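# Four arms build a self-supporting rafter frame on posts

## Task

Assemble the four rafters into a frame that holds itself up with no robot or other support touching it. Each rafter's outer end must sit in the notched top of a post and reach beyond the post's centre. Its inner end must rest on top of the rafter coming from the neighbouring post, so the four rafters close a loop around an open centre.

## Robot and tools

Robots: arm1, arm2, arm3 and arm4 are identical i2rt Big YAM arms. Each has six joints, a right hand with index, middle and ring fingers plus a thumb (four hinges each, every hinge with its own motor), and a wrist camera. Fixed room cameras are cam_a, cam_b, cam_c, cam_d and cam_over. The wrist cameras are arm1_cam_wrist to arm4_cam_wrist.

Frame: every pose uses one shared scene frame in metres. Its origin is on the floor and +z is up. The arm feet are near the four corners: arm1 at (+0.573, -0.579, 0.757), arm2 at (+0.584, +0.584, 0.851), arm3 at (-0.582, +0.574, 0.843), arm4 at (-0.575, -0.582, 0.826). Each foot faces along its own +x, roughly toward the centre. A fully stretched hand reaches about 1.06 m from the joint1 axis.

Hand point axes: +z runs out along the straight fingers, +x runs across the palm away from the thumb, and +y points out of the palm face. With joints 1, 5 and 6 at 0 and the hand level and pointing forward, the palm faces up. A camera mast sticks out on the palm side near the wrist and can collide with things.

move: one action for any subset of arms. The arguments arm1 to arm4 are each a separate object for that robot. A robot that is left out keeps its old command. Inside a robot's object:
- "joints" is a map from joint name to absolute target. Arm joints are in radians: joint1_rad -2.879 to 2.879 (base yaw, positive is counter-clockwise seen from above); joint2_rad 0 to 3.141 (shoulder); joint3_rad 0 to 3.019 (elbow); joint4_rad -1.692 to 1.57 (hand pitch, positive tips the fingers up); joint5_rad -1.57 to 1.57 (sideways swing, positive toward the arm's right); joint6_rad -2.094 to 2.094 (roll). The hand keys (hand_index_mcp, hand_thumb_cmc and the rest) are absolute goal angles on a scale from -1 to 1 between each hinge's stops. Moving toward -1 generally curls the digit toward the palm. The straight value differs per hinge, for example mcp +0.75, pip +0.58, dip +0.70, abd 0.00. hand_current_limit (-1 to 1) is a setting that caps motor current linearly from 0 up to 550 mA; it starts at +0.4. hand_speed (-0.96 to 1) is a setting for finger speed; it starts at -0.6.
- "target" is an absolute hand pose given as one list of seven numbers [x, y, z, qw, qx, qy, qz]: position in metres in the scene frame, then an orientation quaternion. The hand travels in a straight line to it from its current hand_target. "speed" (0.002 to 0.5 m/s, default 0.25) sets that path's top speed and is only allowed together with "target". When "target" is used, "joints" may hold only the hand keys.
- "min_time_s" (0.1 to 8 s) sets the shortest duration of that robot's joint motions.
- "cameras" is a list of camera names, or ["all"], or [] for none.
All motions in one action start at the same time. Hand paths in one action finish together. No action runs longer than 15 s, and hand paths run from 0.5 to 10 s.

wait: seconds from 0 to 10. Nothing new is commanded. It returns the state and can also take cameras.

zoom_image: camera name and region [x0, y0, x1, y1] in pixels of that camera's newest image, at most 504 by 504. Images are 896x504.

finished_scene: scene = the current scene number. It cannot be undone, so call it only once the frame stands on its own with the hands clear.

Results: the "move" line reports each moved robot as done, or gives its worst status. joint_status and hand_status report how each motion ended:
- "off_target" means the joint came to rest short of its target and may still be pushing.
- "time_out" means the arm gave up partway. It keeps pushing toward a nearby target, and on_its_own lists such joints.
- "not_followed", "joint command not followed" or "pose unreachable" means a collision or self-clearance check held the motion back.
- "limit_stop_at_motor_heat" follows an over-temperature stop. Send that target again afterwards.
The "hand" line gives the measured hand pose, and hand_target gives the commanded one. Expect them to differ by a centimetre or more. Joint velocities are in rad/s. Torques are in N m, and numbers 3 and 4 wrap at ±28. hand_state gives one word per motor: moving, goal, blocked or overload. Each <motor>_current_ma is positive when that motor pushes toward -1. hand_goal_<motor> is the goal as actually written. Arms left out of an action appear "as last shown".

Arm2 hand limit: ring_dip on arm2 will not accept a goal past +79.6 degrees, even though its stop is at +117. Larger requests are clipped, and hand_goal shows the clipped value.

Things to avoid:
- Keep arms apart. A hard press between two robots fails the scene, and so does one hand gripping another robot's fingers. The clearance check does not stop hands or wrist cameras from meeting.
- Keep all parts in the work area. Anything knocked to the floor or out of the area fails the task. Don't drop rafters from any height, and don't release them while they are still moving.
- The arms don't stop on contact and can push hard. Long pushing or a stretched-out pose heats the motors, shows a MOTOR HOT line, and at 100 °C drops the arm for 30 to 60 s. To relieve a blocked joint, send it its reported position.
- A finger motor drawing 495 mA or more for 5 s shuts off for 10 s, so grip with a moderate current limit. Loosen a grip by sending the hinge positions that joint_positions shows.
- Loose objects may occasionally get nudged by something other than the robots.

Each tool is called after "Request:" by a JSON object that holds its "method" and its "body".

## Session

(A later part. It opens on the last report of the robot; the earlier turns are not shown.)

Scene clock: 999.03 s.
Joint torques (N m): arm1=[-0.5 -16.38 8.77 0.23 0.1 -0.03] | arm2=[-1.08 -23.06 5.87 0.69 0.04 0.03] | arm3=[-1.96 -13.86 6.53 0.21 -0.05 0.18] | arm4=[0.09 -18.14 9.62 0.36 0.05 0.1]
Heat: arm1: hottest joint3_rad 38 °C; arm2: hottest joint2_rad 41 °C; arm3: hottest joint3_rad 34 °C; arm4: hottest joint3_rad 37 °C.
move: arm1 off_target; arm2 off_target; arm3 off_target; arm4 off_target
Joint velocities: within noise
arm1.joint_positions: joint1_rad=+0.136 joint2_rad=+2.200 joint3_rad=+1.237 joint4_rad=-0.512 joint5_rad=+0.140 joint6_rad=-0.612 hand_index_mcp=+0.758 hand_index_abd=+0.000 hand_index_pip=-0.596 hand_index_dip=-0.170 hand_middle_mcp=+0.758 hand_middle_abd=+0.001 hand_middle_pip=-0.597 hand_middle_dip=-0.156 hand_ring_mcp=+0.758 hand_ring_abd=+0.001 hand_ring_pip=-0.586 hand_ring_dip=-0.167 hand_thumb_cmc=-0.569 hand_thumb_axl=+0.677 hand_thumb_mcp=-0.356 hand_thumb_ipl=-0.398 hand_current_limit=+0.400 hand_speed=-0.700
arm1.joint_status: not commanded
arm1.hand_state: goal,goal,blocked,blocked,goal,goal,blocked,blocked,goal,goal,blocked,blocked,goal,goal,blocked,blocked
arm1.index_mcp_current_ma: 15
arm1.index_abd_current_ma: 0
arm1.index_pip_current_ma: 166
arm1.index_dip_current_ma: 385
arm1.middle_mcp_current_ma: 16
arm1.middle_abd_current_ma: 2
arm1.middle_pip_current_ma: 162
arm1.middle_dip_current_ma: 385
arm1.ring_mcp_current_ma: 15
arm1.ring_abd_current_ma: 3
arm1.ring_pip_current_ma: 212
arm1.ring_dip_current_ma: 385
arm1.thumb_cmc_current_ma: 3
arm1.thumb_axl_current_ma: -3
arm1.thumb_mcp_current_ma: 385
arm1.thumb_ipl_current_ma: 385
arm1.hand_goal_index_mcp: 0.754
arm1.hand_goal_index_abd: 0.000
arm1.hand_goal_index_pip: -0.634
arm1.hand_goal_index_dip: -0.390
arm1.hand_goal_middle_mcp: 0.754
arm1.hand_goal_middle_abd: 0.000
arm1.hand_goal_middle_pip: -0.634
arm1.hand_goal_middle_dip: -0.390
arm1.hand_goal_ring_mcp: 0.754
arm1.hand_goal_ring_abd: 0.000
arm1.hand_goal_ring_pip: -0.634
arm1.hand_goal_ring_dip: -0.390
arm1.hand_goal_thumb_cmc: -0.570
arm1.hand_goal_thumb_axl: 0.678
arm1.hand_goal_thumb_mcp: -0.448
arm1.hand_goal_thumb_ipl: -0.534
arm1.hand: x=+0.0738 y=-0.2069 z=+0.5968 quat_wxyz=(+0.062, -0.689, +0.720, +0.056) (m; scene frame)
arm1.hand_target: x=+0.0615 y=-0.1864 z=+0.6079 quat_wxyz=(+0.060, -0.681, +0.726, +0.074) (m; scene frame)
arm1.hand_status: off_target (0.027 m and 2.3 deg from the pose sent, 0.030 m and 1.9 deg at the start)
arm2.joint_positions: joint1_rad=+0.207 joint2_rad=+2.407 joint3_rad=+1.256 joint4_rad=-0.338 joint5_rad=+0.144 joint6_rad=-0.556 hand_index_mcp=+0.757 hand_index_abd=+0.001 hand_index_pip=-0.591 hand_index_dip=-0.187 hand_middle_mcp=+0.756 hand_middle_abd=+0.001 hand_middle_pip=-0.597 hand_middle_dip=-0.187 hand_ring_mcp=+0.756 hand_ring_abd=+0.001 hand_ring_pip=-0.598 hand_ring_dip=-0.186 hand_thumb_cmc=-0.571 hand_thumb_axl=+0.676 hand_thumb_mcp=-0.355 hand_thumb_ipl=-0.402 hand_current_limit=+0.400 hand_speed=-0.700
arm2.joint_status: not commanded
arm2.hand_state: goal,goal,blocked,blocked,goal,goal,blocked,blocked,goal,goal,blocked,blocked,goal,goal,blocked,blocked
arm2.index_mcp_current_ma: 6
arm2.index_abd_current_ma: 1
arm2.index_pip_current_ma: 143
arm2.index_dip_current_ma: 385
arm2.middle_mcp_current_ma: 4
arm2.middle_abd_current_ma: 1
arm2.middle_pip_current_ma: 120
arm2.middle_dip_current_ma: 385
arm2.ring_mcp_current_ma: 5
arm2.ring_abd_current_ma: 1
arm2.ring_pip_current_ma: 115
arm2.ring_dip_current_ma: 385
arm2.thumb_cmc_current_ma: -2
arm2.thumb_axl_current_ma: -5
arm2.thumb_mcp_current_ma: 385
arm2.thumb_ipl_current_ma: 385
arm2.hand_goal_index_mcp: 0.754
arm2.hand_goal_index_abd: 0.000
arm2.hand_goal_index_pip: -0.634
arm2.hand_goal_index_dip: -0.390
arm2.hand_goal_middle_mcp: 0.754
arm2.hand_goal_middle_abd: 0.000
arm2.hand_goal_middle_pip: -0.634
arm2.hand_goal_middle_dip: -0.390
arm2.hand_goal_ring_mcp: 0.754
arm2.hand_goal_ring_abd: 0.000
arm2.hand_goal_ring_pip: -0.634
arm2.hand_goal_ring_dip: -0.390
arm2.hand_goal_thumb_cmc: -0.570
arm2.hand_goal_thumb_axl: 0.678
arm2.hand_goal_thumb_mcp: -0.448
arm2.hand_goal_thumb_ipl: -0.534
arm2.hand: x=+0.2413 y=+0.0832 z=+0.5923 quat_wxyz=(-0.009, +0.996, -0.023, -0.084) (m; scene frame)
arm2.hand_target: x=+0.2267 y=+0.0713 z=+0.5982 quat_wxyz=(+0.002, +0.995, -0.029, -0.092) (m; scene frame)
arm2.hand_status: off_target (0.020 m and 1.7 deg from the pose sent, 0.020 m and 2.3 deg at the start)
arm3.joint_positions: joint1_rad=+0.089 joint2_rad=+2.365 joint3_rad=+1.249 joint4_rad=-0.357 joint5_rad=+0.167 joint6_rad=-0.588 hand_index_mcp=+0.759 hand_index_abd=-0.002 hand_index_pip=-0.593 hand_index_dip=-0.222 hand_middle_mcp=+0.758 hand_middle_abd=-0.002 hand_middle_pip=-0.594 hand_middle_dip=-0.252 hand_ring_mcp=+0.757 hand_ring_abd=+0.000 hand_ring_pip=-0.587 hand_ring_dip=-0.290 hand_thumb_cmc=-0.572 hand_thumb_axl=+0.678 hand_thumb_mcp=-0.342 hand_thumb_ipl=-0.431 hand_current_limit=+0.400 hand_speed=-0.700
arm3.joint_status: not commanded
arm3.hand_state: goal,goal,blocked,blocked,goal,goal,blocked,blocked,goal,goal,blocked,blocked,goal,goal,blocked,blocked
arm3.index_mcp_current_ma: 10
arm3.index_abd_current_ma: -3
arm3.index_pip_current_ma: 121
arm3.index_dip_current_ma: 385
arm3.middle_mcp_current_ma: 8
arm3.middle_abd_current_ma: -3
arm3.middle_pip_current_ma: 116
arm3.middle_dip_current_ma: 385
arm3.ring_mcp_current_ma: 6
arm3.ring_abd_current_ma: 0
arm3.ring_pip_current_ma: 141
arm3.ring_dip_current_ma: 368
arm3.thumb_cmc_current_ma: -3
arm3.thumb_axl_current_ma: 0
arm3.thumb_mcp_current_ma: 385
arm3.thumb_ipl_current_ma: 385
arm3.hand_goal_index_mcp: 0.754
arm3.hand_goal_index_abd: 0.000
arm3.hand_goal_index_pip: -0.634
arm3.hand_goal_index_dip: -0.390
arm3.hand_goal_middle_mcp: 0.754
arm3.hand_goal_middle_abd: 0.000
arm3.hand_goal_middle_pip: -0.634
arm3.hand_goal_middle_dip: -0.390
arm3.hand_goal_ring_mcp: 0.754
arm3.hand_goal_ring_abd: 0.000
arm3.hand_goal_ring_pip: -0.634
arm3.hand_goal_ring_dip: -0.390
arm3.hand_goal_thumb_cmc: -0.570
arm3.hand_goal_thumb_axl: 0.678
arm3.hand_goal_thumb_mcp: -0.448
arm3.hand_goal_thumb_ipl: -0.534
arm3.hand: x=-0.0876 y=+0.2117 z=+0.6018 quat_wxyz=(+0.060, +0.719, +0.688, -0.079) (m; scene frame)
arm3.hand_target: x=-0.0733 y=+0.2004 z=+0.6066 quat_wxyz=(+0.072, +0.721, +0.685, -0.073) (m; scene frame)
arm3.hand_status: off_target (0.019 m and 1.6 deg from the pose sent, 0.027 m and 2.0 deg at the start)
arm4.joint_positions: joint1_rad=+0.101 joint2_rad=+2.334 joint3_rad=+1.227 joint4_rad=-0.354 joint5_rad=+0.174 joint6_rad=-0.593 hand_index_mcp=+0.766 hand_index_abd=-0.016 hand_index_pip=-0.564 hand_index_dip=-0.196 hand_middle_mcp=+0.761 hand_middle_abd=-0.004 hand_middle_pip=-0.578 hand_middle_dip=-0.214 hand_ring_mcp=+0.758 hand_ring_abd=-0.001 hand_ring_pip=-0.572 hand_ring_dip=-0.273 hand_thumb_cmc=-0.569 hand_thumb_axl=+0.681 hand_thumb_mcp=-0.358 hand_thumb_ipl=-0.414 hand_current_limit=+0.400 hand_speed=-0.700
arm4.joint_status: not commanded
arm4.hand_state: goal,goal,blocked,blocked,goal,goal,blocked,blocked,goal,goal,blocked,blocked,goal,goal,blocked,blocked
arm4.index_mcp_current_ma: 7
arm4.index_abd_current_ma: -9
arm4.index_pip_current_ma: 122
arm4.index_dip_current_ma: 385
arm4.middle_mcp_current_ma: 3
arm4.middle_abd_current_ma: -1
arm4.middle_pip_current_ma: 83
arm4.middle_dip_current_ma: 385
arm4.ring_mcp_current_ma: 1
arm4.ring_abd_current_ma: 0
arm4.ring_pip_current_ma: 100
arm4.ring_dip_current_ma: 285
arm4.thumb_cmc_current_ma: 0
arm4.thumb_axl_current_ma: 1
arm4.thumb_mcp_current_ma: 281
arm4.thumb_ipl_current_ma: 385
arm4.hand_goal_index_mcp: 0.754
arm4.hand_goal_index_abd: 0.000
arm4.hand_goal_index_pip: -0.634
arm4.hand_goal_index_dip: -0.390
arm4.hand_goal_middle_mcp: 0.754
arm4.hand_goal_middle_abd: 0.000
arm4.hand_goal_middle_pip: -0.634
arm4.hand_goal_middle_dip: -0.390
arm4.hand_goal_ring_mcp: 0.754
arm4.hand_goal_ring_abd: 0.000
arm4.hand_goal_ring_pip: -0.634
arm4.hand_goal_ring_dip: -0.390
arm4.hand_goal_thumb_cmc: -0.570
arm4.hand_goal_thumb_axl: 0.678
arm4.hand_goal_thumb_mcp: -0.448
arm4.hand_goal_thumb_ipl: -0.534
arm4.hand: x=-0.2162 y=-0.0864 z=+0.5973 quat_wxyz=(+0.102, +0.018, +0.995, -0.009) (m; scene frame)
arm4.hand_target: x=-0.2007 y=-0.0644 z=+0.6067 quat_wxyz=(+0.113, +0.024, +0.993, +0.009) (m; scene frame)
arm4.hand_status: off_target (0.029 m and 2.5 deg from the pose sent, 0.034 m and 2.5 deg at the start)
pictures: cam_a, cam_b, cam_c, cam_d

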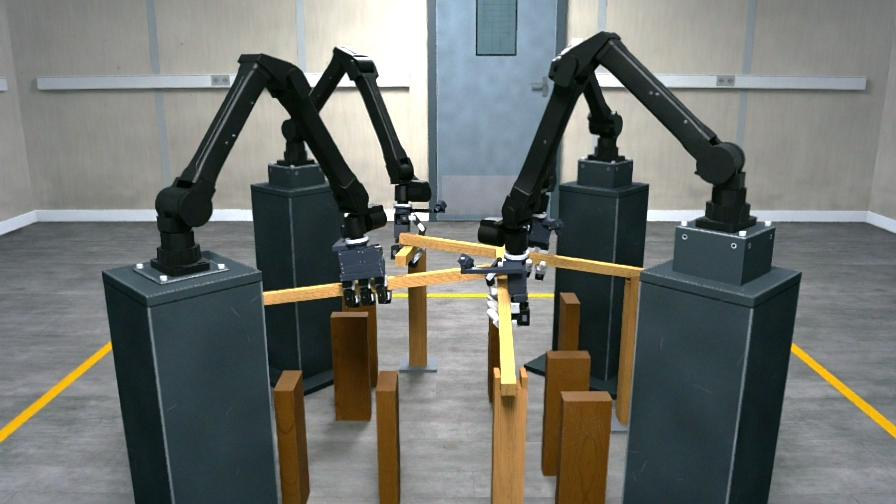

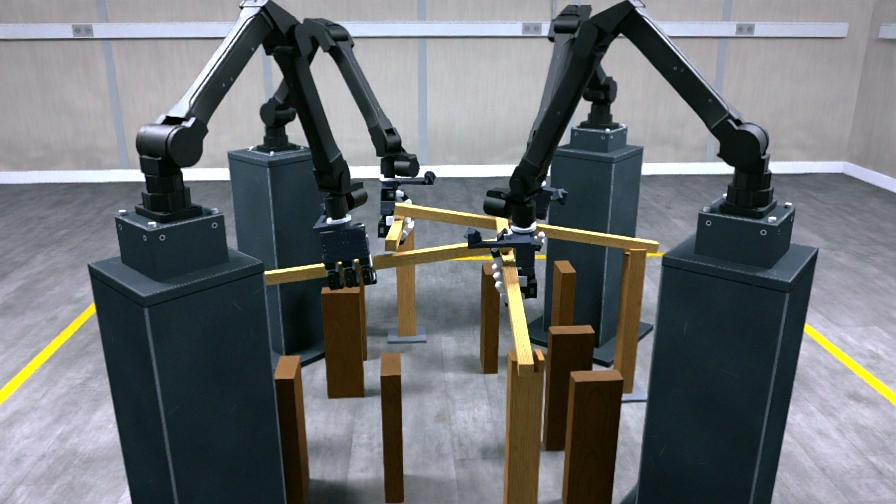

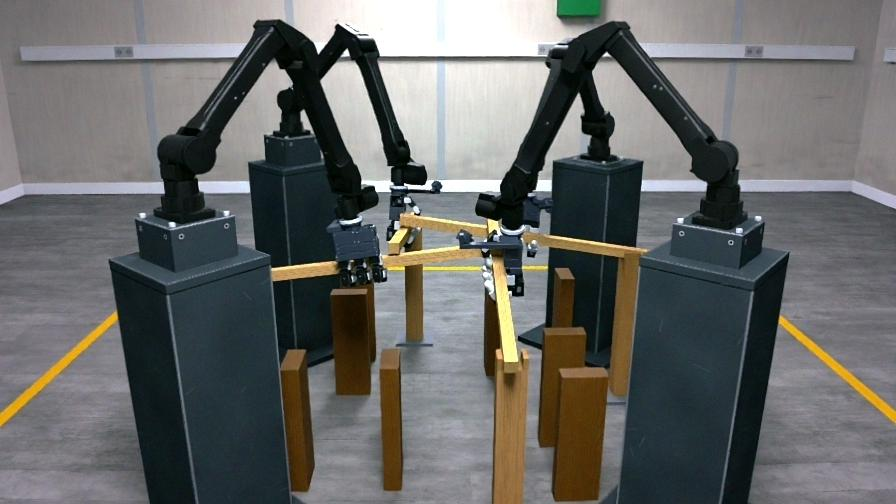

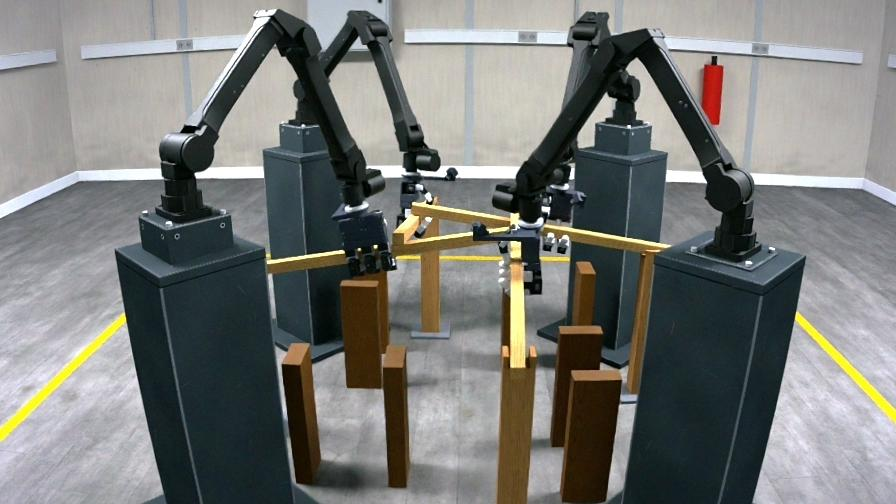

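Request:
{"method": "move", "body": {"cameras": ["cam_a","cam_b","cam_c","cam_d"]}}

Scene clock: 1015.40 s.
Joint torques (N m): arm1=[0.09 -17.03 8.58 0.39 0.06 -0.05] | arm2=[-1.08 -23.06 5.87 0.69 0.04 0.03] | arm3=[-1.96 -13.86 6.53 0.21 -0.05 0.18] | arm4=[0.15 -17.85 9.58 0.35 0.04 0.1]
Heat: arm1: hottest joint3_rad 38 °C; arm2: hottest joint2_rad 42 °C; arm3: hottest joint3_rad 34 °C; arm4: hottest joint3_rad 37 °C.
Joint velocities: within noise
arm1.joint_positions: joint1_rad=+0.136 joint2_rad=+2.200 joint3_rad=+1.237 joint4_rad=-0.512 joint5_rad=+0.140 joint6_rad=-0.612 hand_index_mcp=+0.758 hand_index_abd=+0.000 hand_index_pip=-0.596 hand_index_dip=-0.170 hand_middle_mcp=+0.758 hand_middle_abd=+0.001 hand_middle_pip=-0.597 hand_middle_dip=-0.156 hand_ring_mcp=+0.758 hand_ring_abd=+0.001 hand_ring_pip=-0.586 hand_ring_dip=-0.167 hand_thumb_cmc=-0.569 hand_thumb_axl=+0.677 hand_thumb_mcp=-0.356 hand_thumb_ipl=-0.398 hand_current_limit=+0.400 hand_speed=-0.700
arm1.joint_status: not commanded
arm1.hand_state: goal,goal,blocked,blocked,goal,goal,blocked,blocked,goal,goal,blocked,blocked,goal,goal,blocked,blocked
arm1.index_mcp_current_ma: 15
arm1.index_abd_current_ma: 0
arm1.index_pip_current_ma: 166
arm1.index_dip_current_ma: 385
arm1.middle_mcp_current_ma: 16
arm1.middle_abd_current_ma: 2
arm1.middle_pip_current_ma: 162
arm1.middle_dip_current_ma: 385
arm1.ring_mcp_current_ma: 15
arm1.ring_abd_current_ma: 3
arm1.ring_pip_current_ma: 212
arm1.ring_dip_current_ma: 385
arm1.thumb_cmc_current_ma: 3
arm1.thumb_axl_current_ma: -3
arm1.thumb_mcp_current_ma: 385
arm1.thumb_ipl_current_ma: 385
arm1.hand_goal_index_mcp: 0.754
arm1.hand_goal_index_abd: 0.000
arm1.hand_goal_index_pip: -0.634
arm1.hand_goal_index_dip: -0.390
arm1.hand_goal_middle_mcp: 0.754
arm1.hand_goal_middle_abd: 0.000
arm1.hand_goal_middle_pip: -0.634
arm1.hand_goal_middle_dip: -0.390
arm1.hand_goal_ring_mcp: 0.754
arm1.hand_goal_ring_abd: 0.000
arm1.hand_goal_ring_pip: -0.634
arm1.hand_goal_ring_dip: -0.390
arm1.hand_goal_thumb_cmc: -0.570
arm1.hand_goal_thumb_axl: 0.678
arm1.hand_goal_thumb_mcp: -0.448
arm1.hand_goal_thumb_ipl: -0.534
arm1.hand: x=+0.0738 y=-0.2069 z=+0.5968 quat_wxyz=(+0.062, -0.689, +0.720, +0.056) (m; scene frame)
arm1.hand_target: x=+0.0616 y=-0.1865 z=+0.6078 quat_wxyz=(+0.060, -0.681, +0.726, +0.074) (m; scene frame)
arm1.hand_status: off_target (0.027 m and 2.3 deg from the pose sent, 0.030 m and 1.9 deg at the start)
arm2.joint_positions: joint1_rad=+0.207 joint2_rad=+2.407 joint3_rad=+1.256 joint4_rad=-0.338 joint5_rad=+0.144 joint6_rad=-0.556 hand_index_mcp=+0.757 hand_index_abd=+0.001 hand_index_pip=-0.591 hand_index_dip=-0.187 hand_middle_mcp=+0.756 hand_middle_abd=+0.001 hand_middle_pip=-0.597 hand_middle_dip=-0.187 hand_ring_mcp=+0.756 hand_ring_abd=+0.001 hand_ring_pip=-0.598 hand_ring_dip=-0.186 hand_thumb_cmc=-0.571 hand_thumb_axl=+0.676 hand_thumb_mcp=-0.355 hand_thumb_ipl=-0.402 hand_current_limit=+0.400 hand_speed=-0.700
arm2.joint_status: not commanded
arm2.hand_state: goal,goal,blocked,blocked,goal,goal,blocked,blocked,goal,goal,blocked,blocked,goal,goal,blocked,blocked
arm2.index_mcp_current_ma: 6
arm2.index_abd_current_ma: 1
arm2.index_pip_current_ma: 143
arm2.index_dip_current_ma: 385
arm2.middle_mcp_current_ma: 4
arm2.middle_abd_current_ma: 1
arm2.middle_pip_current_ma: 120
arm2.middle_dip_current_ma: 385
arm2.ring_mcp_current_ma: 5
arm2.ring_abd_current_ma: 1
arm2.ring_pip_current_ma: 115
arm2.ring_dip_current_ma: 385
arm2.thumb_cmc_current_ma: -2
arm2.thumb_axl_current_ma: -5
arm2.thumb_mcp_current_ma: 385
arm2.thumb_ipl_current_ma: 385
arm2.hand_goal_index_mcp: 0.754
arm2.hand_goal_index_abd: 0.000
arm2.hand_goal_index_pip: -0.634
arm2.hand_goal_index_dip: -0.390
arm2.hand_goal_middle_mcp: 0.754
arm2.hand_goal_middle_abd: 0.000
arm2.hand_goal_middle_pip: -0.634
arm2.hand_goal_middle_dip: -0.390
arm2.hand_goal_ring_mcp: 0.754
arm2.hand_goal_ring_abd: 0.000
arm2.hand_goal_ring_pip: -0.634
arm2.hand_goal_ring_dip: -0.390
arm2.hand_goal_thumb_cmc: -0.570
arm2.hand_goal_thumb_axl: 0.678
arm2.hand_goal_thumb_mcp: -0.448
arm2.hand_goal_thumb_ipl: -0.534
arm2.hand: x=+0.2413 y=+0.0832 z=+0.5923 quat_wxyz=(-0.009, +0.996, -0.023, -0.084) (m; scene frame)
arm2.hand_target: x=+0.2267 y=+0.0713 z=+0.5982 quat_wxyz=(+0.002, +0.995, -0.029, -0.092) (m; scene frame)
arm2.hand_status: off_target (0.020 m and 1.7 deg from the pose sent, 0.020 m and 2.3 deg at the start)
arm3.joint_positions: joint1_rad=+0.089 joint2_rad=+2.365 joint3_rad=+1.249 joint4_rad=-0.357 joint5_rad=+0.167 joint6_rad=-0.588 hand_index_mcp=+0.759 hand_index_abd=-0.002 hand_index_pip=-0.593 hand_index_dip=-0.222 hand_middle_mcp=+0.758 hand_middle_abd=-0.002 hand_middle_pip=-0.594 hand_middle_dip=-0.252 hand_ring_mcp=+0.757 hand_ring_abd=+0.000 hand_ring_pip=-0.587 hand_ring_dip=-0.290 hand_thumb_cmc=-0.572 hand_thumb_axl=+0.678 hand_thumb_mcp=-0.342 hand_thumb_ipl=-0.431 hand_current_limit=+0.400 hand_speed=-0.700
arm3.joint_status: not commanded
arm3.hand_state: goal,goal,blocked,blocked,goal,goal,blocked,blocked,goal,goal,blocked,blocked,goal,goal,blocked,blocked
arm3.index_mcp_current_ma: 10
arm3.index_abd_current_ma: -3
arm3.index_pip_current_ma: 121
arm3.index_dip_current_ma: 385
arm3.middle_mcp_current_ma: 8
arm3.middle_abd_current_ma: -3
arm3.middle_pip_current_ma: 116
arm3.middle_dip_current_ma: 385
arm3.ring_mcp_current_ma: 6
arm3.ring_abd_current_ma: 0
arm3.ring_pip_current_ma: 141
arm3.ring_dip_current_ma: 368
arm3.thumb_cmc_current_ma: -3
arm3.thumb_axl_current_ma: 0
arm3.thumb_mcp_current_ma: 385
arm3.thumb_ipl_current_ma: 385
arm3.hand_goal_index_mcp: 0.754
arm3.hand_goal_index_abd: 0.000
arm3.hand_goal_index_pip: -0.634
arm3.hand_goal_index_dip: -0.390
arm3.hand_goal_middle_mcp: 0.754
arm3.hand_goal_middle_abd: 0.000
arm3.hand_goal_middle_pip: -0.634
arm3.hand_goal_middle_dip: -0.390
arm3.hand_goal_ring_mcp: 0.754
arm3.hand_goal_ring_abd: 0.000
arm3.hand_goal_ring_pip: -0.634
arm3.hand_goal_ring_dip: -0.390
arm3.hand_goal_thumb_cmc: -0.570
arm3.hand_goal_thumb_axl: 0.678
arm3.hand_goal_thumb_mcp: -0.448
arm3.hand_goal_thumb_ipl: -0.534
arm3.hand: x=-0.0876 y=+0.2117 z=+0.6018 quat_wxyz=(+0.060, +0.719, +0.688, -0.079) (m; scene frame)
arm3.hand_target: x=-0.0733 y=+0.2004 z=+0.6066 quat_wxyz=(+0.072, +0.721, +0.685, -0.073) (m; scene frame)
arm3.hand_status: off_target (0.019 m and 1.6 deg from the pose sent, 0.027 m and 2.0 deg at the start)
arm4.joint_positions: joint1_rad=+0.101 joint2_rad=+2.334 joint3_rad=+1.227 joint4_rad=-0.354 joint5_rad=+0.174 joint6_rad=-0.593 hand_index_mcp=+0.766 hand_index_abd=-0.016 hand_index_pip=-0.564 hand_index_dip=-0.196 hand_middle_mcp=+0.761 hand_middle_abd=-0.004 hand_middle_pip=-0.578 hand_middle_dip=-0.214 hand_ring_mcp=+0.758 hand_ring_abd=-0.001 hand_ring_pip=-0.572 hand_ring_dip=-0.273 hand_thumb_cmc=-0.569 hand_thumb_axl=+0.681 hand_thumb_mcp=-0.358 hand_thumb_ipl=-0.414 hand_current_limit=+0.400 hand_speed=-0.700
arm4.joint_status: not commanded
arm4.hand_state: goal,goal,blocked,blocked,goal,goal,blocked,blocked,goal,goal,blocked,blocked,goal,goal,blocked,blocked
arm4.index_mcp_current_ma: 7
arm4.index_abd_current_ma: -9
arm4.index_pip_current_ma: 122
arm4.index_dip_current_ma: 385
arm4.middle_mcp_current_ma: 3
arm4.middle_abd_current_ma: -1
arm4.middle_pip_current_ma: 83
arm4.middle_dip_current_ma: 385
arm4.ring_mcp_current_ma: 1
arm4.ring_abd_current_ma: 0
arm4.ring_pip_current_ma: 100
arm4.ring_dip_current_ma: 285
arm4.thumb_cmc_current_ma: 0
arm4.thumb_axl_current_ma: 1
arm4.thumb_mcp_current_ma: 281
arm4.thumb_ipl_current_ma: 385
arm4.hand_goal_index_mcp: 0.754
arm4.hand_goal_index_abd: 0.000
arm4.hand_goal_index_pip: -0.634
arm4.hand_goal_index_dip: -0.390
arm4.hand_goal_middle_mcp: 0.754
arm4.hand_goal_middle_abd: 0.000
arm4.hand_goal_middle_pip: -0.634
arm4.hand_goal_middle_dip: -0.390
arm4.hand_goal_ring_mcp: 0.754
arm4.hand_goal_ring_abd: 0.000
arm4.hand_goal_ring_pip: -0.634
arm4.hand_goal_ring_dip: -0.390
arm4.hand_goal_thumb_cmc: -0.570
arm4.hand_goal_thumb_axl: 0.678
arm4.hand_goal_thumb_mcp: -0.448
arm4.hand_goal_thumb_ipl: -0.534
arm4.hand: x=-0.2162 y=-0.0864 z=+0.5973 quat_wxyz=(+0.102, +0.018, +0.995, -0.009) (m; scene frame)
arm4.hand_target: x=-0.2007 y=-0.0644 z=+0.6067 quat_wxyz=(+0.113, +0.024, +0.993, +0.009) (m; scene frame)
arm4.hand_status: off_target (0.029 m and 2.5 deg from the pose sent, 0.034 m and 2.5 deg at the start)
pictures: cam_a, cam_b, cam_c, cam_d

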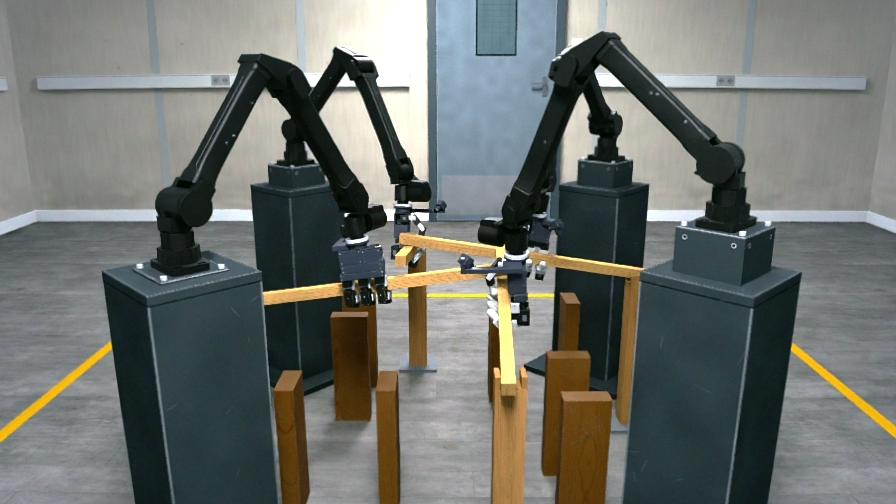

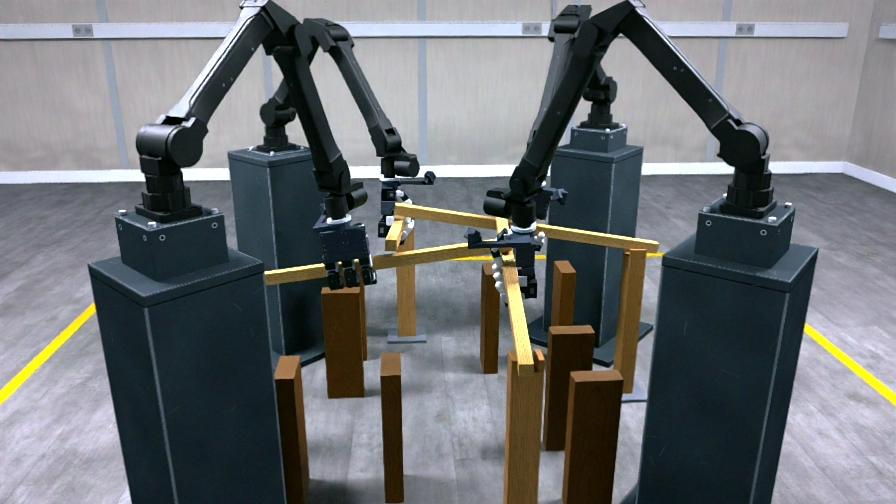

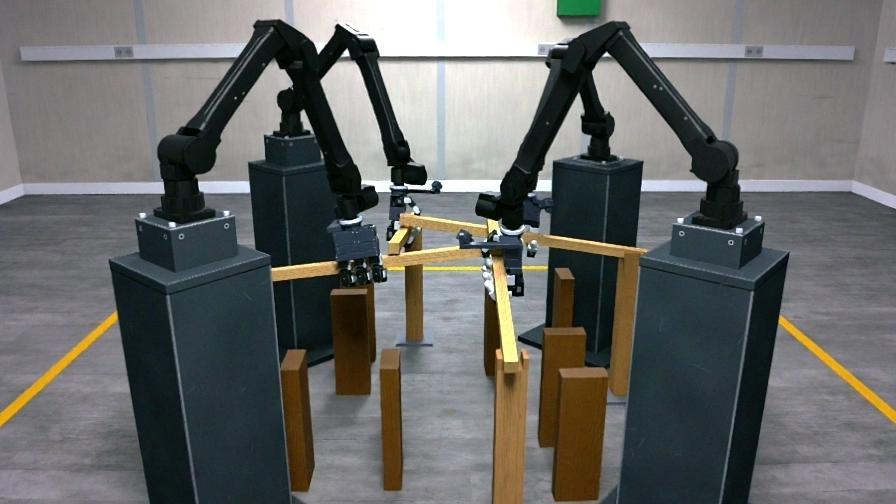

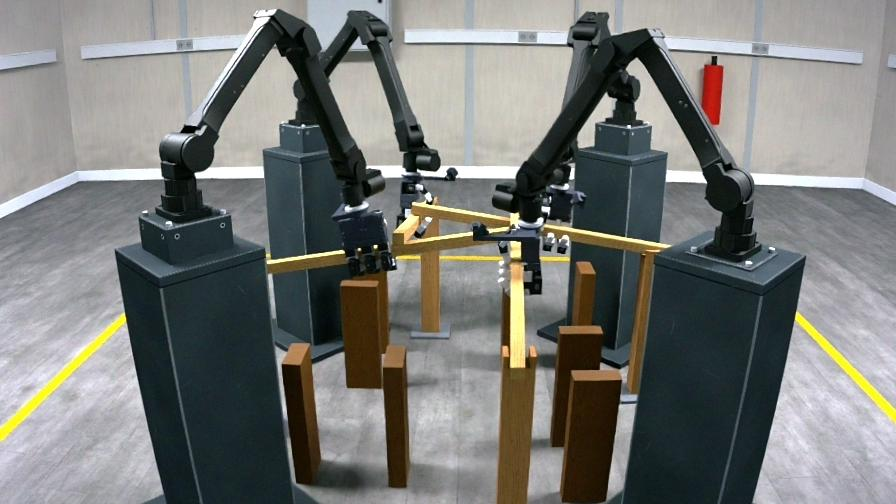

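Request:
{"method": "zoom_image", "body": {"camera": "cam_d", "region": [380, 180, 480, 270]}}

Request:
{"method": "zoom_image", "body": {"camera": "cam_c", "region": [370, 170, 470, 260]}}

Request:
{"method": "zoom_image", "body": {"camera": "cam_b", "region": [370, 170, 470, 260]}}

Request:
{"method": "zoom_image", "body": {"camera": "cam_a", "region": [380, 200, 480, 290]}}

Scaled by 5.040.

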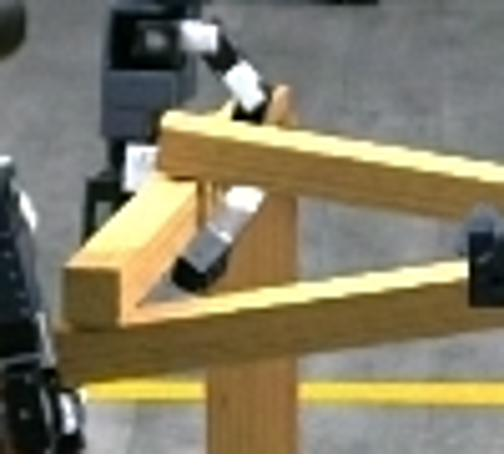

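Scaled by 5.040.

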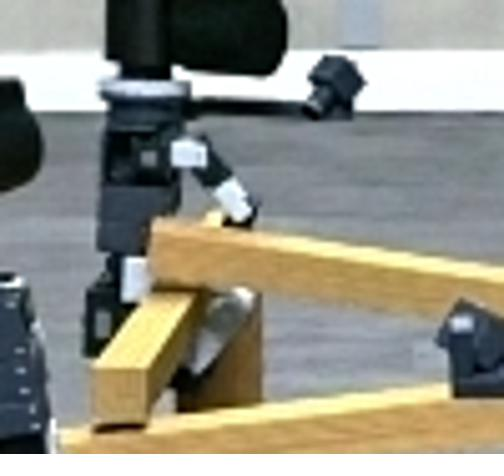

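Scaled by 5.040.

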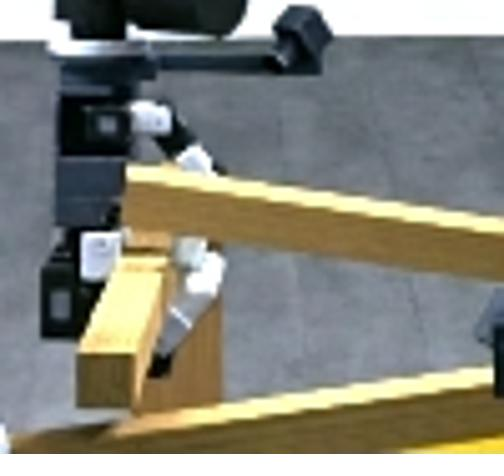

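Scaled by 5.040.

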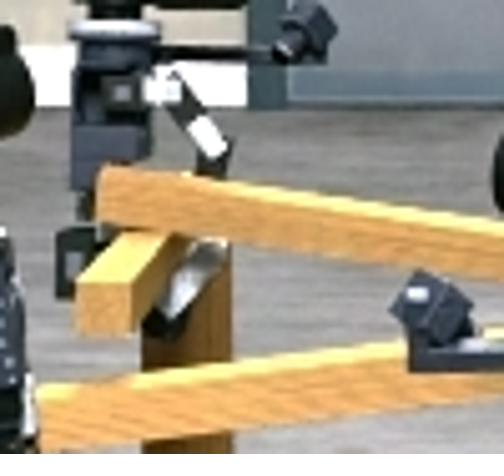

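Request:
{"method": "move", "body": {"arm1": {"target":[0.0626,-0.1841,0.5912,0.0486,-0.6820,0.7277,0.0616],"speed":0.03}, "arm2": {"target":[0.2262,0.0745,0.5819,-0.0010,0.9969,-0.0286,-0.0747],"speed":0.03}, "arm3": {"target":[-0.0757,0.1985,0.5866,0.0578,0.7214,0.6872,-0.0582],"speed":0.03}, "arm4": {"target":[-0.1973,-0.0646,0.5891,0.0934,0.0247,0.9954,0.0034],"speed":0.03}, "cameras": ["cam_a","cam_b","cam_c","cam_d"]}}

Request:
{"method": "zoom_image", "body": {"camera": "cam_a", "region": [470, 320, 550, 420]}}

Request:
{"method": "zoom_image", "body": {"camera": "cam_b", "region": [480, 300, 560, 400]}}

Request:
{"method": "zoom_image", "body": {"camera": "cam_c", "region": [470, 300, 550, 400]}}

Request:
{"method": "zoom_image", "body": {"camera": "cam_d", "region": [480, 300, 560, 400]}}

Scene clock: 1042.57 s.
Joint torques (N m): arm1=[0.03 -17.26 8.25 0.49 0.08 -0.05] | arm2=[-1.26 -22.95 5.67 0.55 -0.12 -0.02] | arm3=[-2.37 -13.86 6.45 0.08 -0.41 0.07] | arm4=[-0.38 -18.73 9.52 0.31 0.1 0.03]
Heat: arm1: hottest joint3_rad 39 °C; arm2: hottest joint2_rad 43 °C; arm3: hottest joint3_rad 34 °C; arm4: hottest joint3_rad 37 °C.
move: arm1 off_target; arm2 off_target; arm3 off_target; arm4 off_target
Joint velocities: within noise
arm1.joint_positions: joint1_rad=+0.121 joint2_rad=+2.235 joint3_rad=+1.259 joint4_rad=-0.516 joint5_rad=+0.111 joint6_rad=-0.618 hand_index_mcp=+0.758 hand_index_abd=+0.000 hand_index_pip=-0.596 hand_index_dip=-0.170 hand_middle_mcp=+0.758 hand_middle_abd=+0.001 hand_middle_pip=-0.597 hand_middle_dip=-0.156 hand_ring_mcp=+0.758 hand_ring_abd=+0.001 hand_ring_pip=-0.586 hand_ring_dip=-0.167 hand_thumb_cmc=-0.569 hand_thumb_axl=+0.677 hand_thumb_mcp=-0.356 hand_thumb_ipl=-0.398 hand_current_limit=+0.400 hand_speed=-0.700
arm1.joint_status: not commanded
arm1.hand_state: goal,goal,blocked,blocked,goal,goal,blocked,blocked,goal,goal,blocked,blocked,goal,goal,blocked,blocked
arm1.index_mcp_current_ma: 15
arm1.index_abd_current_ma: 0
arm1.index_pip_current_ma: 166
arm1.index_dip_current_ma: 385
arm1.middle_mcp_current_ma: 16
arm1.middle_abd_current_ma: 2
arm1.middle_pip_current_ma: 162
arm1.middle_dip_current_ma: 385
arm1.ring_mcp_current_ma: 15
arm1.ring_abd_current_ma: 3
arm1.ring_pip_current_ma: 212
arm1.ring_dip_current_ma: 385
arm1.thumb_cmc_current_ma: 3
arm1.thumb_axl_current_ma: -2
arm1.thumb_mcp_current_ma: 385
arm1.thumb_ipl_current_ma: 385
arm1.hand_goal_index_mcp: 0.754
arm1.hand_goal_index_abd: 0.000
arm1.hand_goal_index_pip: -0.634
arm1.hand_goal_index_dip: -0.390
arm1.hand_goal_middle_mcp: 0.754
arm1.hand_goal_middle_abd: 0.000
arm1.hand_goal_middle_pip: -0.634
arm1.hand_goal_middle_dip: -0.390
arm1.hand_goal_ring_mcp: 0.754
arm1.hand_goal_ring_abd: 0.000
arm1.hand_goal_ring_pip: -0.634
arm1.hand_goal_ring_dip: -0.390
arm1.hand_goal_thumb_cmc: -0.570
arm1.hand_goal_thumb_axl: 0.678
arm1.hand_goal_thumb_mcp: -0.448
arm1.hand_goal_thumb_ipl: -0.534
arm1.hand: x=+0.0751 y=-0.2033 z=+0.5830 quat_wxyz=(+0.049, -0.688, +0.723, +0.046) (m; scene frame)
arm1.hand_target: x=+0.0632 y=-0.1845 z=+0.5920 quat_wxyz=(+0.049, -0.682, +0.727, +0.062) (m; scene frame)
arm1.hand_status: off_target (0.024 m and 2.0 deg from the pose sent, 0.026 m and 2.1 deg at the start)
arm2.joint_positions: joint1_rad=+0.197 joint2_rad=+2.438 joint3_rad=+1.281 joint4_rad=-0.348 joint5_rad=+0.121 joint6_rad=-0.562 hand_index_mcp=+0.757 hand_index_abd=+0.001 hand_index_pip=-0.591 hand_index_dip=-0.187 hand_middle_mcp=+0.756 hand_middle_abd=+0.001 hand_middle_pip=-0.597 hand_middle_dip=-0.187 hand_ring_mcp=+0.756 hand_ring_abd=+0.001 hand_ring_pip=-0.598 hand_ring_dip=-0.186 hand_thumb_cmc=-0.571 hand_thumb_axl=+0.676 hand_thumb_mcp=-0.355 hand_thumb_ipl=-0.402 hand_current_limit=+0.400 hand_speed=-0.700
arm2.joint_status: not commanded
arm2.hand_state: goal,goal,blocked,blocked,goal,goal,blocked,blocked,goal,goal,blocked,blocked,goal,goal,blocked,blocked
arm2.index_mcp_current_ma: 6
arm2.index_abd_current_ma: 1
arm2.index_pip_current_ma: 143
arm2.index_dip_current_ma: 385
arm2.middle_mcp_current_ma: 4
arm2.middle_abd_current_ma: 1
arm2.middle_pip_current_ma: 120
arm2.middle_dip_current_ma: 385
arm2.ring_mcp_current_ma: 5
arm2.ring_abd_current_ma: 1
arm2.ring_pip_current_ma: 115
arm2.ring_dip_current_ma: 385
arm2.thumb_cmc_current_ma: -2
arm2.thumb_axl_current_ma: -5
arm2.thumb_mcp_current_ma: 385
arm2.thumb_ipl_current_ma: 385
arm2.hand_goal_index_mcp: 0.754
arm2.hand_goal_index_abd: 0.000
arm2.hand_goal_index_pip: -0.634
arm2.hand_goal_index_dip: -0.390
arm2.hand_goal_middle_mcp: 0.754
arm2.hand_goal_middle_abd: 0.000
arm2.hand_goal_middle_pip: -0.634
arm2.hand_goal_middle_dip: -0.390
arm2.hand_goal_ring_mcp: 0.754
arm2.hand_goal_ring_abd: 0.000
arm2.hand_goal_ring_pip: -0.634
arm2.hand_goal_ring_dip: -0.390
arm2.hand_goal_thumb_cmc: -0.570
arm2.hand_goal_thumb_axl: 0.678
arm2.hand_goal_thumb_mcp: -0.448
arm2.hand_goal_thumb_ipl: -0.534
arm2.hand: x=+0.2398 y=+0.0837 z=+0.5798 quat_wxyz=(-0.009, +0.997, -0.024, -0.071) (m; scene frame)
arm2.hand_target: x=+0.2264 y=+0.0750 z=+0.5823 quat_wxyz=(-0.001, +0.997, -0.029, -0.075) (m; scene frame)
arm2.hand_status: off_target (0.017 m and 1.2 deg from the pose sent, 0.020 m and 1.6 deg at the start)
arm3.joint_positions: joint1_rad=+0.077 joint2_rad=+2.407 joint3_rad=+1.278 joint4_rad=-0.360 joint5_rad=+0.138 joint6_rad=-0.594 hand_index_mcp=+0.762 hand_index_abd=-0.002 hand_index_pip=-0.593 hand_index_dip=-0.235 hand_middle_mcp=+0.762 hand_middle_abd=+0.001 hand_middle_pip=-0.594 hand_middle_dip=-0.252 hand_ring_mcp=+0.762 hand_ring_abd=+0.000 hand_ring_pip=-0.578 hand_ring_dip=-0.294 hand_thumb_cmc=-0.572 hand_thumb_axl=+0.676 hand_thumb_mcp=-0.342 hand_thumb_ipl=-0.435 hand_current_limit=+0.400 hand_speed=-0.700
arm3.joint_status: not commanded
arm3.hand_state: goal,goal,blocked,blocked,goal,goal,blocked,blocked,goal,goal,blocked,blocked,goal,goal,blocked,blocked
arm3.index_mcp_current_ma: 16
arm3.index_abd_current_ma: -2
arm3.index_pip_current_ma: 121
arm3.index_dip_current_ma: 385
arm3.middle_mcp_current_ma: 16
arm3.middle_abd_current_ma: 1
arm3.middle_pip_current_ma: 116
arm3.middle_dip_current_ma: 385
arm3.ring_mcp_current_ma: 17
arm3.ring_abd_current_ma: 0
arm3.ring_pip_current_ma: 176
arm3.ring_dip_current_ma: 352
arm3.thumb_cmc_current_ma: -3
arm3.thumb_axl_current_ma: -4
arm3.thumb_mcp_current_ma: 385
arm3.thumb_ipl_current_ma: 385
arm3.hand_goal_index_mcp: 0.754
arm3.hand_goal_index_abd: 0.000
arm3.hand_goal_index_pip: -0.634
arm3.hand_goal_index_dip: -0.390
arm3.hand_goal_middle_mcp: 0.754
arm3.hand_goal_middle_abd: 0.000
arm3.hand_goal_middle_pip: -0.634
arm3.hand_goal_middle_dip: -0.390
arm3.hand_goal_ring_mcp: 0.754
arm3.hand_goal_ring_abd: 0.000
arm3.hand_goal_ring_pip: -0.634
arm3.hand_goal_ring_dip: -0.390
arm3.hand_goal_thumb_cmc: -0.570
arm3.hand_goal_thumb_axl: 0.678
arm3.hand_goal_thumb_mcp: -0.448
arm3.hand_goal_thumb_ipl: -0.534
arm3.hand: x=-0.0886 y=+0.2100 z=+0.5844 quat_wxyz=(+0.049, +0.722, +0.687, -0.066) (m; scene frame)
arm3.hand_target: x=-0.0762 y=+0.1988 z=+0.5872 quat_wxyz=(+0.058, +0.722, +0.687, -0.058) (m; scene frame)
arm3.hand_status: off_target (0.017 m and 1.4 deg from the pose sent, 0.023 m and 2.4 deg at the start)
arm4.joint_positions: joint1_rad=+0.096 joint2_rad=+2.379 joint3_rad=+1.263 joint4_rad=-0.382 joint5_rad=+0.145 joint6_rad=-0.593 hand_index_mcp=+0.767 hand_index_abd=-0.016 hand_index_pip=-0.563 hand_index_dip=-0.197 hand_middle_mcp=+0.762 hand_middle_abd=-0.004 hand_middle_pip=-0.578 hand_middle_dip=-0.214 hand_ring_mcp=+0.758 hand_ring_abd=-0.001 hand_ring_pip=-0.572 hand_ring_dip=-0.273 hand_thumb_cmc=-0.569 hand_thumb_axl=+0.681 hand_thumb_mcp=-0.358 hand_thumb_ipl=-0.414 hand_current_limit=+0.400 hand_speed=-0.700
arm4.joint_status: not commanded
arm4.hand_state: goal,goal,blocked,blocked,goal,goal,blocked,blocked,goal,goal,blocked,blocked,goal,goal,blocked,blocked
arm4.index_mcp_current_ma: 8
arm4.index_abd_current_ma: -9
arm4.index_pip_current_ma: 123
arm4.index_dip_current_ma: 385
arm4.middle_mcp_current_ma: 3
arm4.middle_abd_current_ma: -1
arm4.middle_pip_current_ma: 83
arm4.middle_dip_current_ma: 385
arm4.ring_mcp_current_ma: 1
arm4.ring_abd_current_ma: 0
arm4.ring_pip_current_ma: 100
arm4.ring_dip_current_ma: 285
arm4.thumb_cmc_current_ma: 0
arm4.thumb_axl_current_ma: 1
arm4.thumb_mcp_current_ma: 281
arm4.thumb_ipl_current_ma: 385
arm4.hand_goal_index_mcp: 0.754
arm4.hand_goal_index_abd: 0.000
arm4.hand_goal_index_pip: -0.634
arm4.hand_goal_index_dip: -0.390
arm4.hand_goal_middle_mcp: 0.754
arm4.hand_goal_middle_abd: 0.000
arm4.hand_goal_middle_pip: -0.634
arm4.hand_goal_middle_dip: -0.390
arm4.hand_goal_ring_mcp: 0.754
arm4.hand_goal_ring_abd: 0.000
arm4.hand_goal_ring_pip: -0.634
arm4.hand_goal_ring_dip: -0.390
arm4.hand_goal_thumb_cmc: -0.570
arm4.hand_goal_thumb_axl: 0.678
arm4.hand_goal_thumb_mcp: -0.448
arm4.hand_goal_thumb_ipl: -0.534
arm4.hand: x=-0.2192 y=-0.0874 z=+0.5775 quat_wxyz=(+0.080, +0.018, +0.997, -0.016) (m; scene frame)
arm4.hand_target: x=-0.1980 y=-0.0659 z=+0.5905 quat_wxyz=(+0.094, +0.025, +0.995, +0.003) (m; scene frame)
arm4.hand_status: off_target (0.034 m and 2.8 deg from the pose sent, 0.030 m and 1.9 deg at the start)
pictures: cam_a, cam_b, cam_c, cam_d

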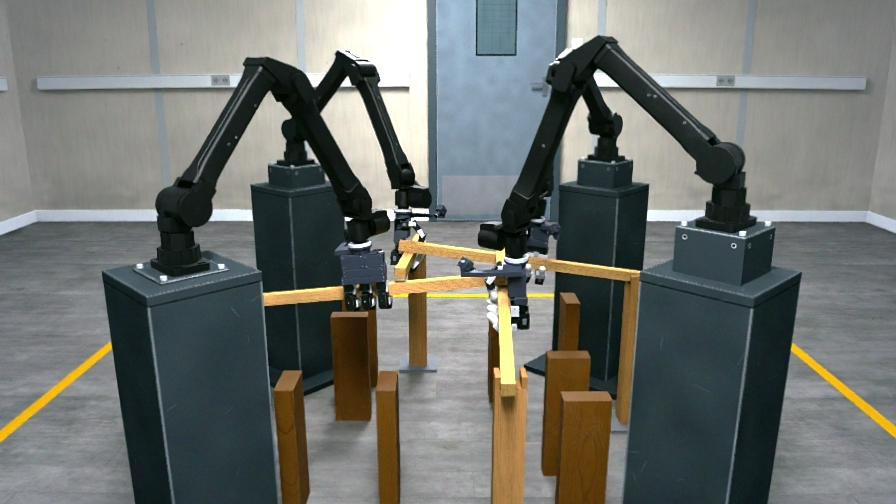

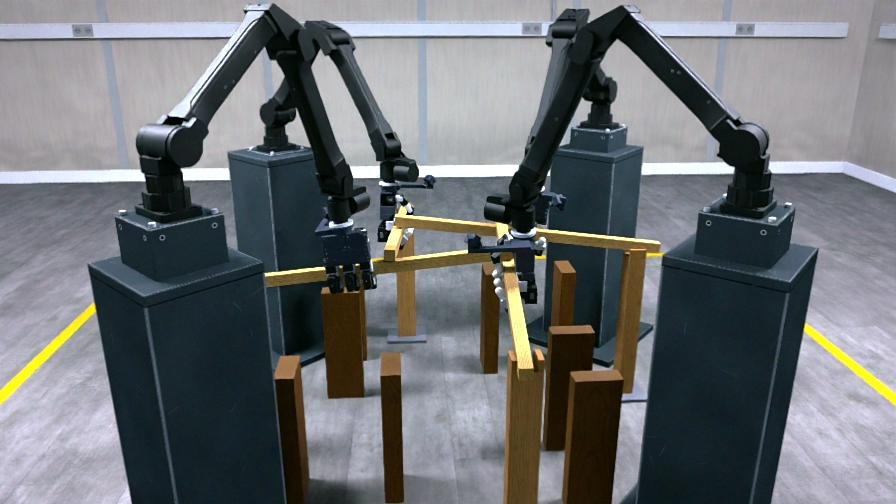

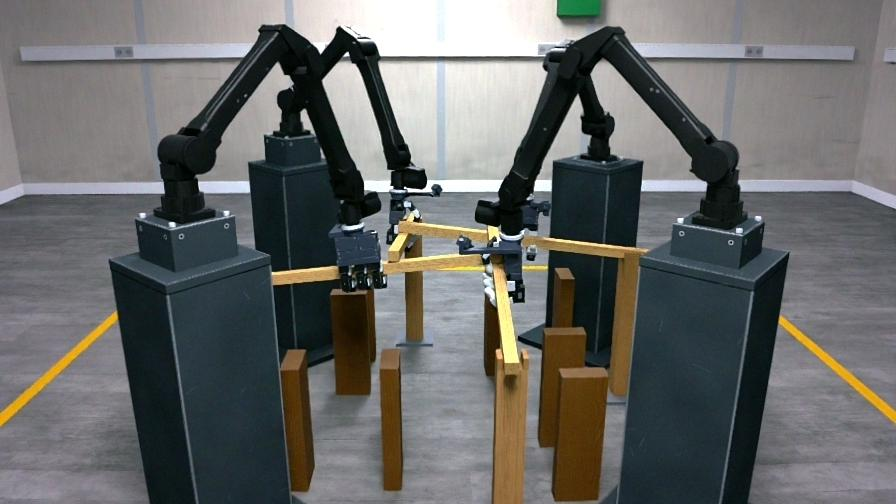

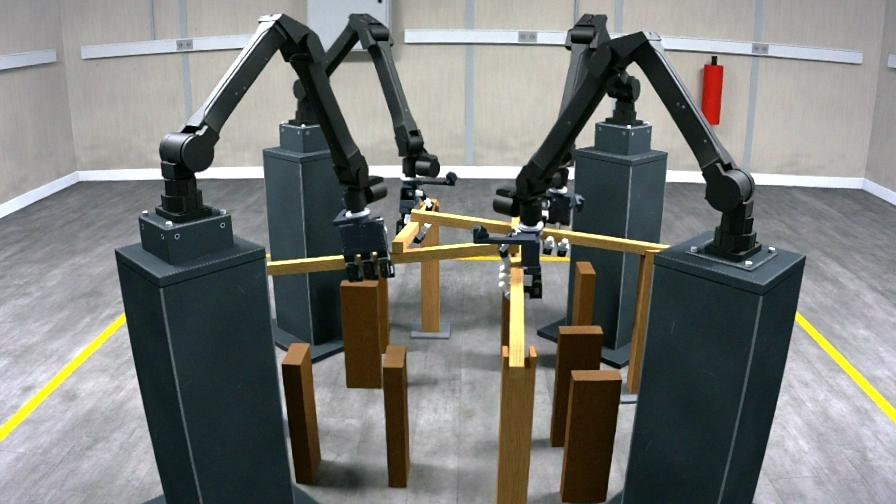

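Scaled by 5.040.

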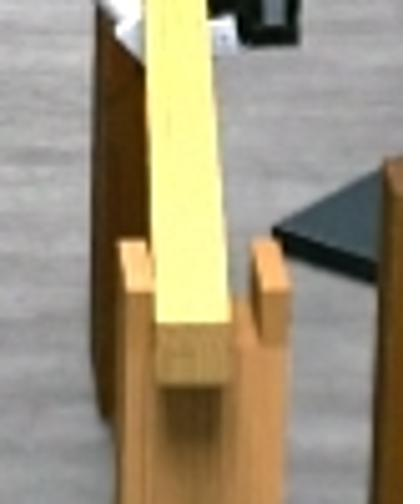

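Scaled by 5.040.

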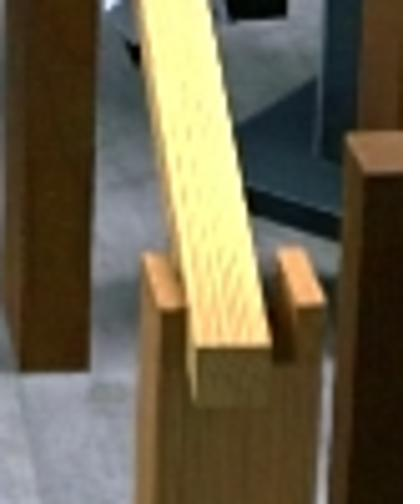

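Scaled by 5.040.

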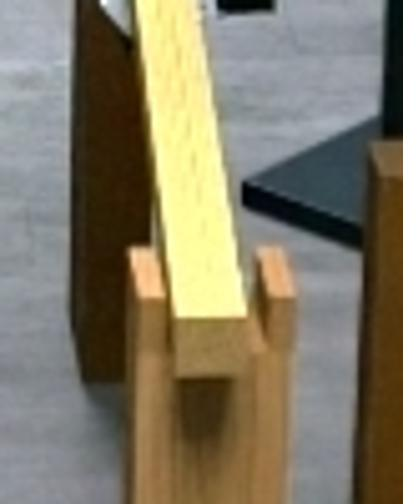

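Scaled by 5.040.

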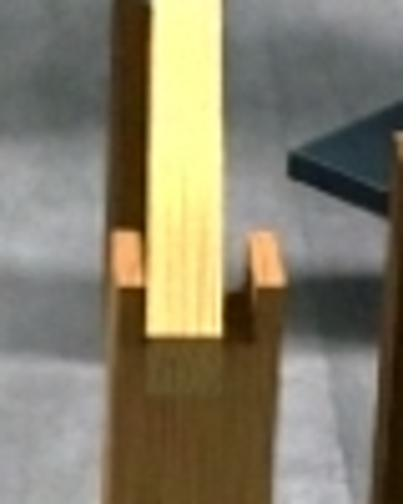

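Request:
{"method": "zoom_image", "body": {"camera": "cam_d", "region": [380, 180, 480, 270]}}

Request:
{"method": "zoom_image", "body": {"camera": "cam_c", "region": [370, 180, 470, 270]}}

Request:
{"method": "zoom_image", "body": {"camera": "cam_b", "region": [370, 180, 470, 270]}}

Request:
{"method": "zoom_image", "body": {"camera": "cam_a", "region": [380, 210, 480, 300]}}

Scaled by 5.040.

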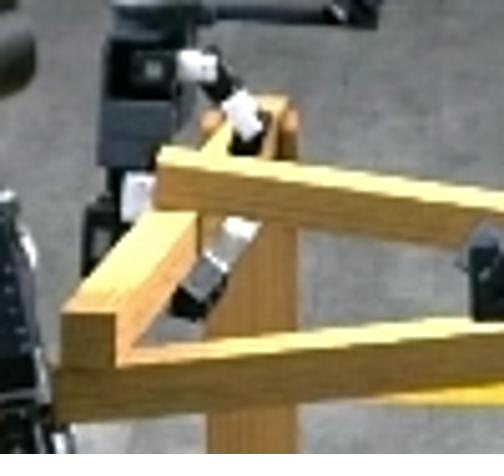

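Scaled by 5.040.

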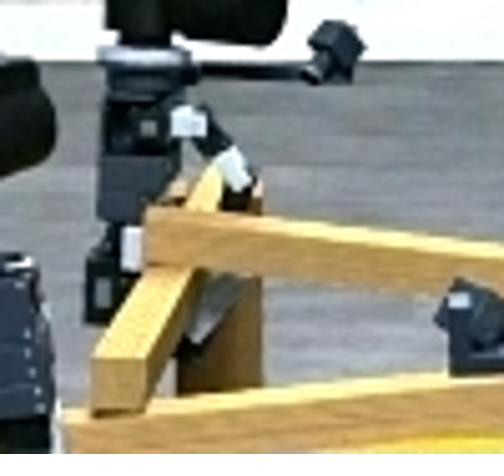

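Scaled by 5.040.

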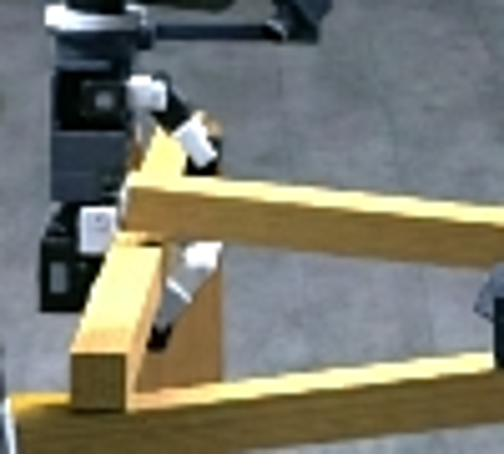

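Scaled by 5.040.

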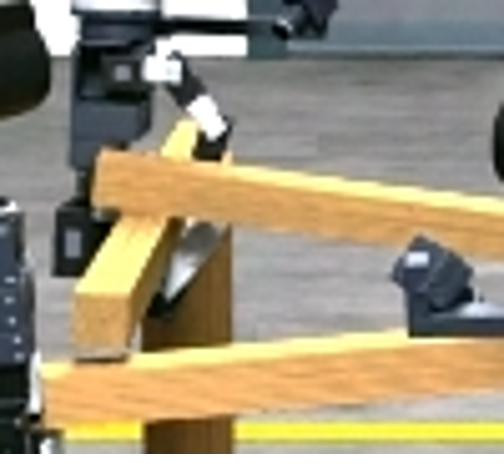

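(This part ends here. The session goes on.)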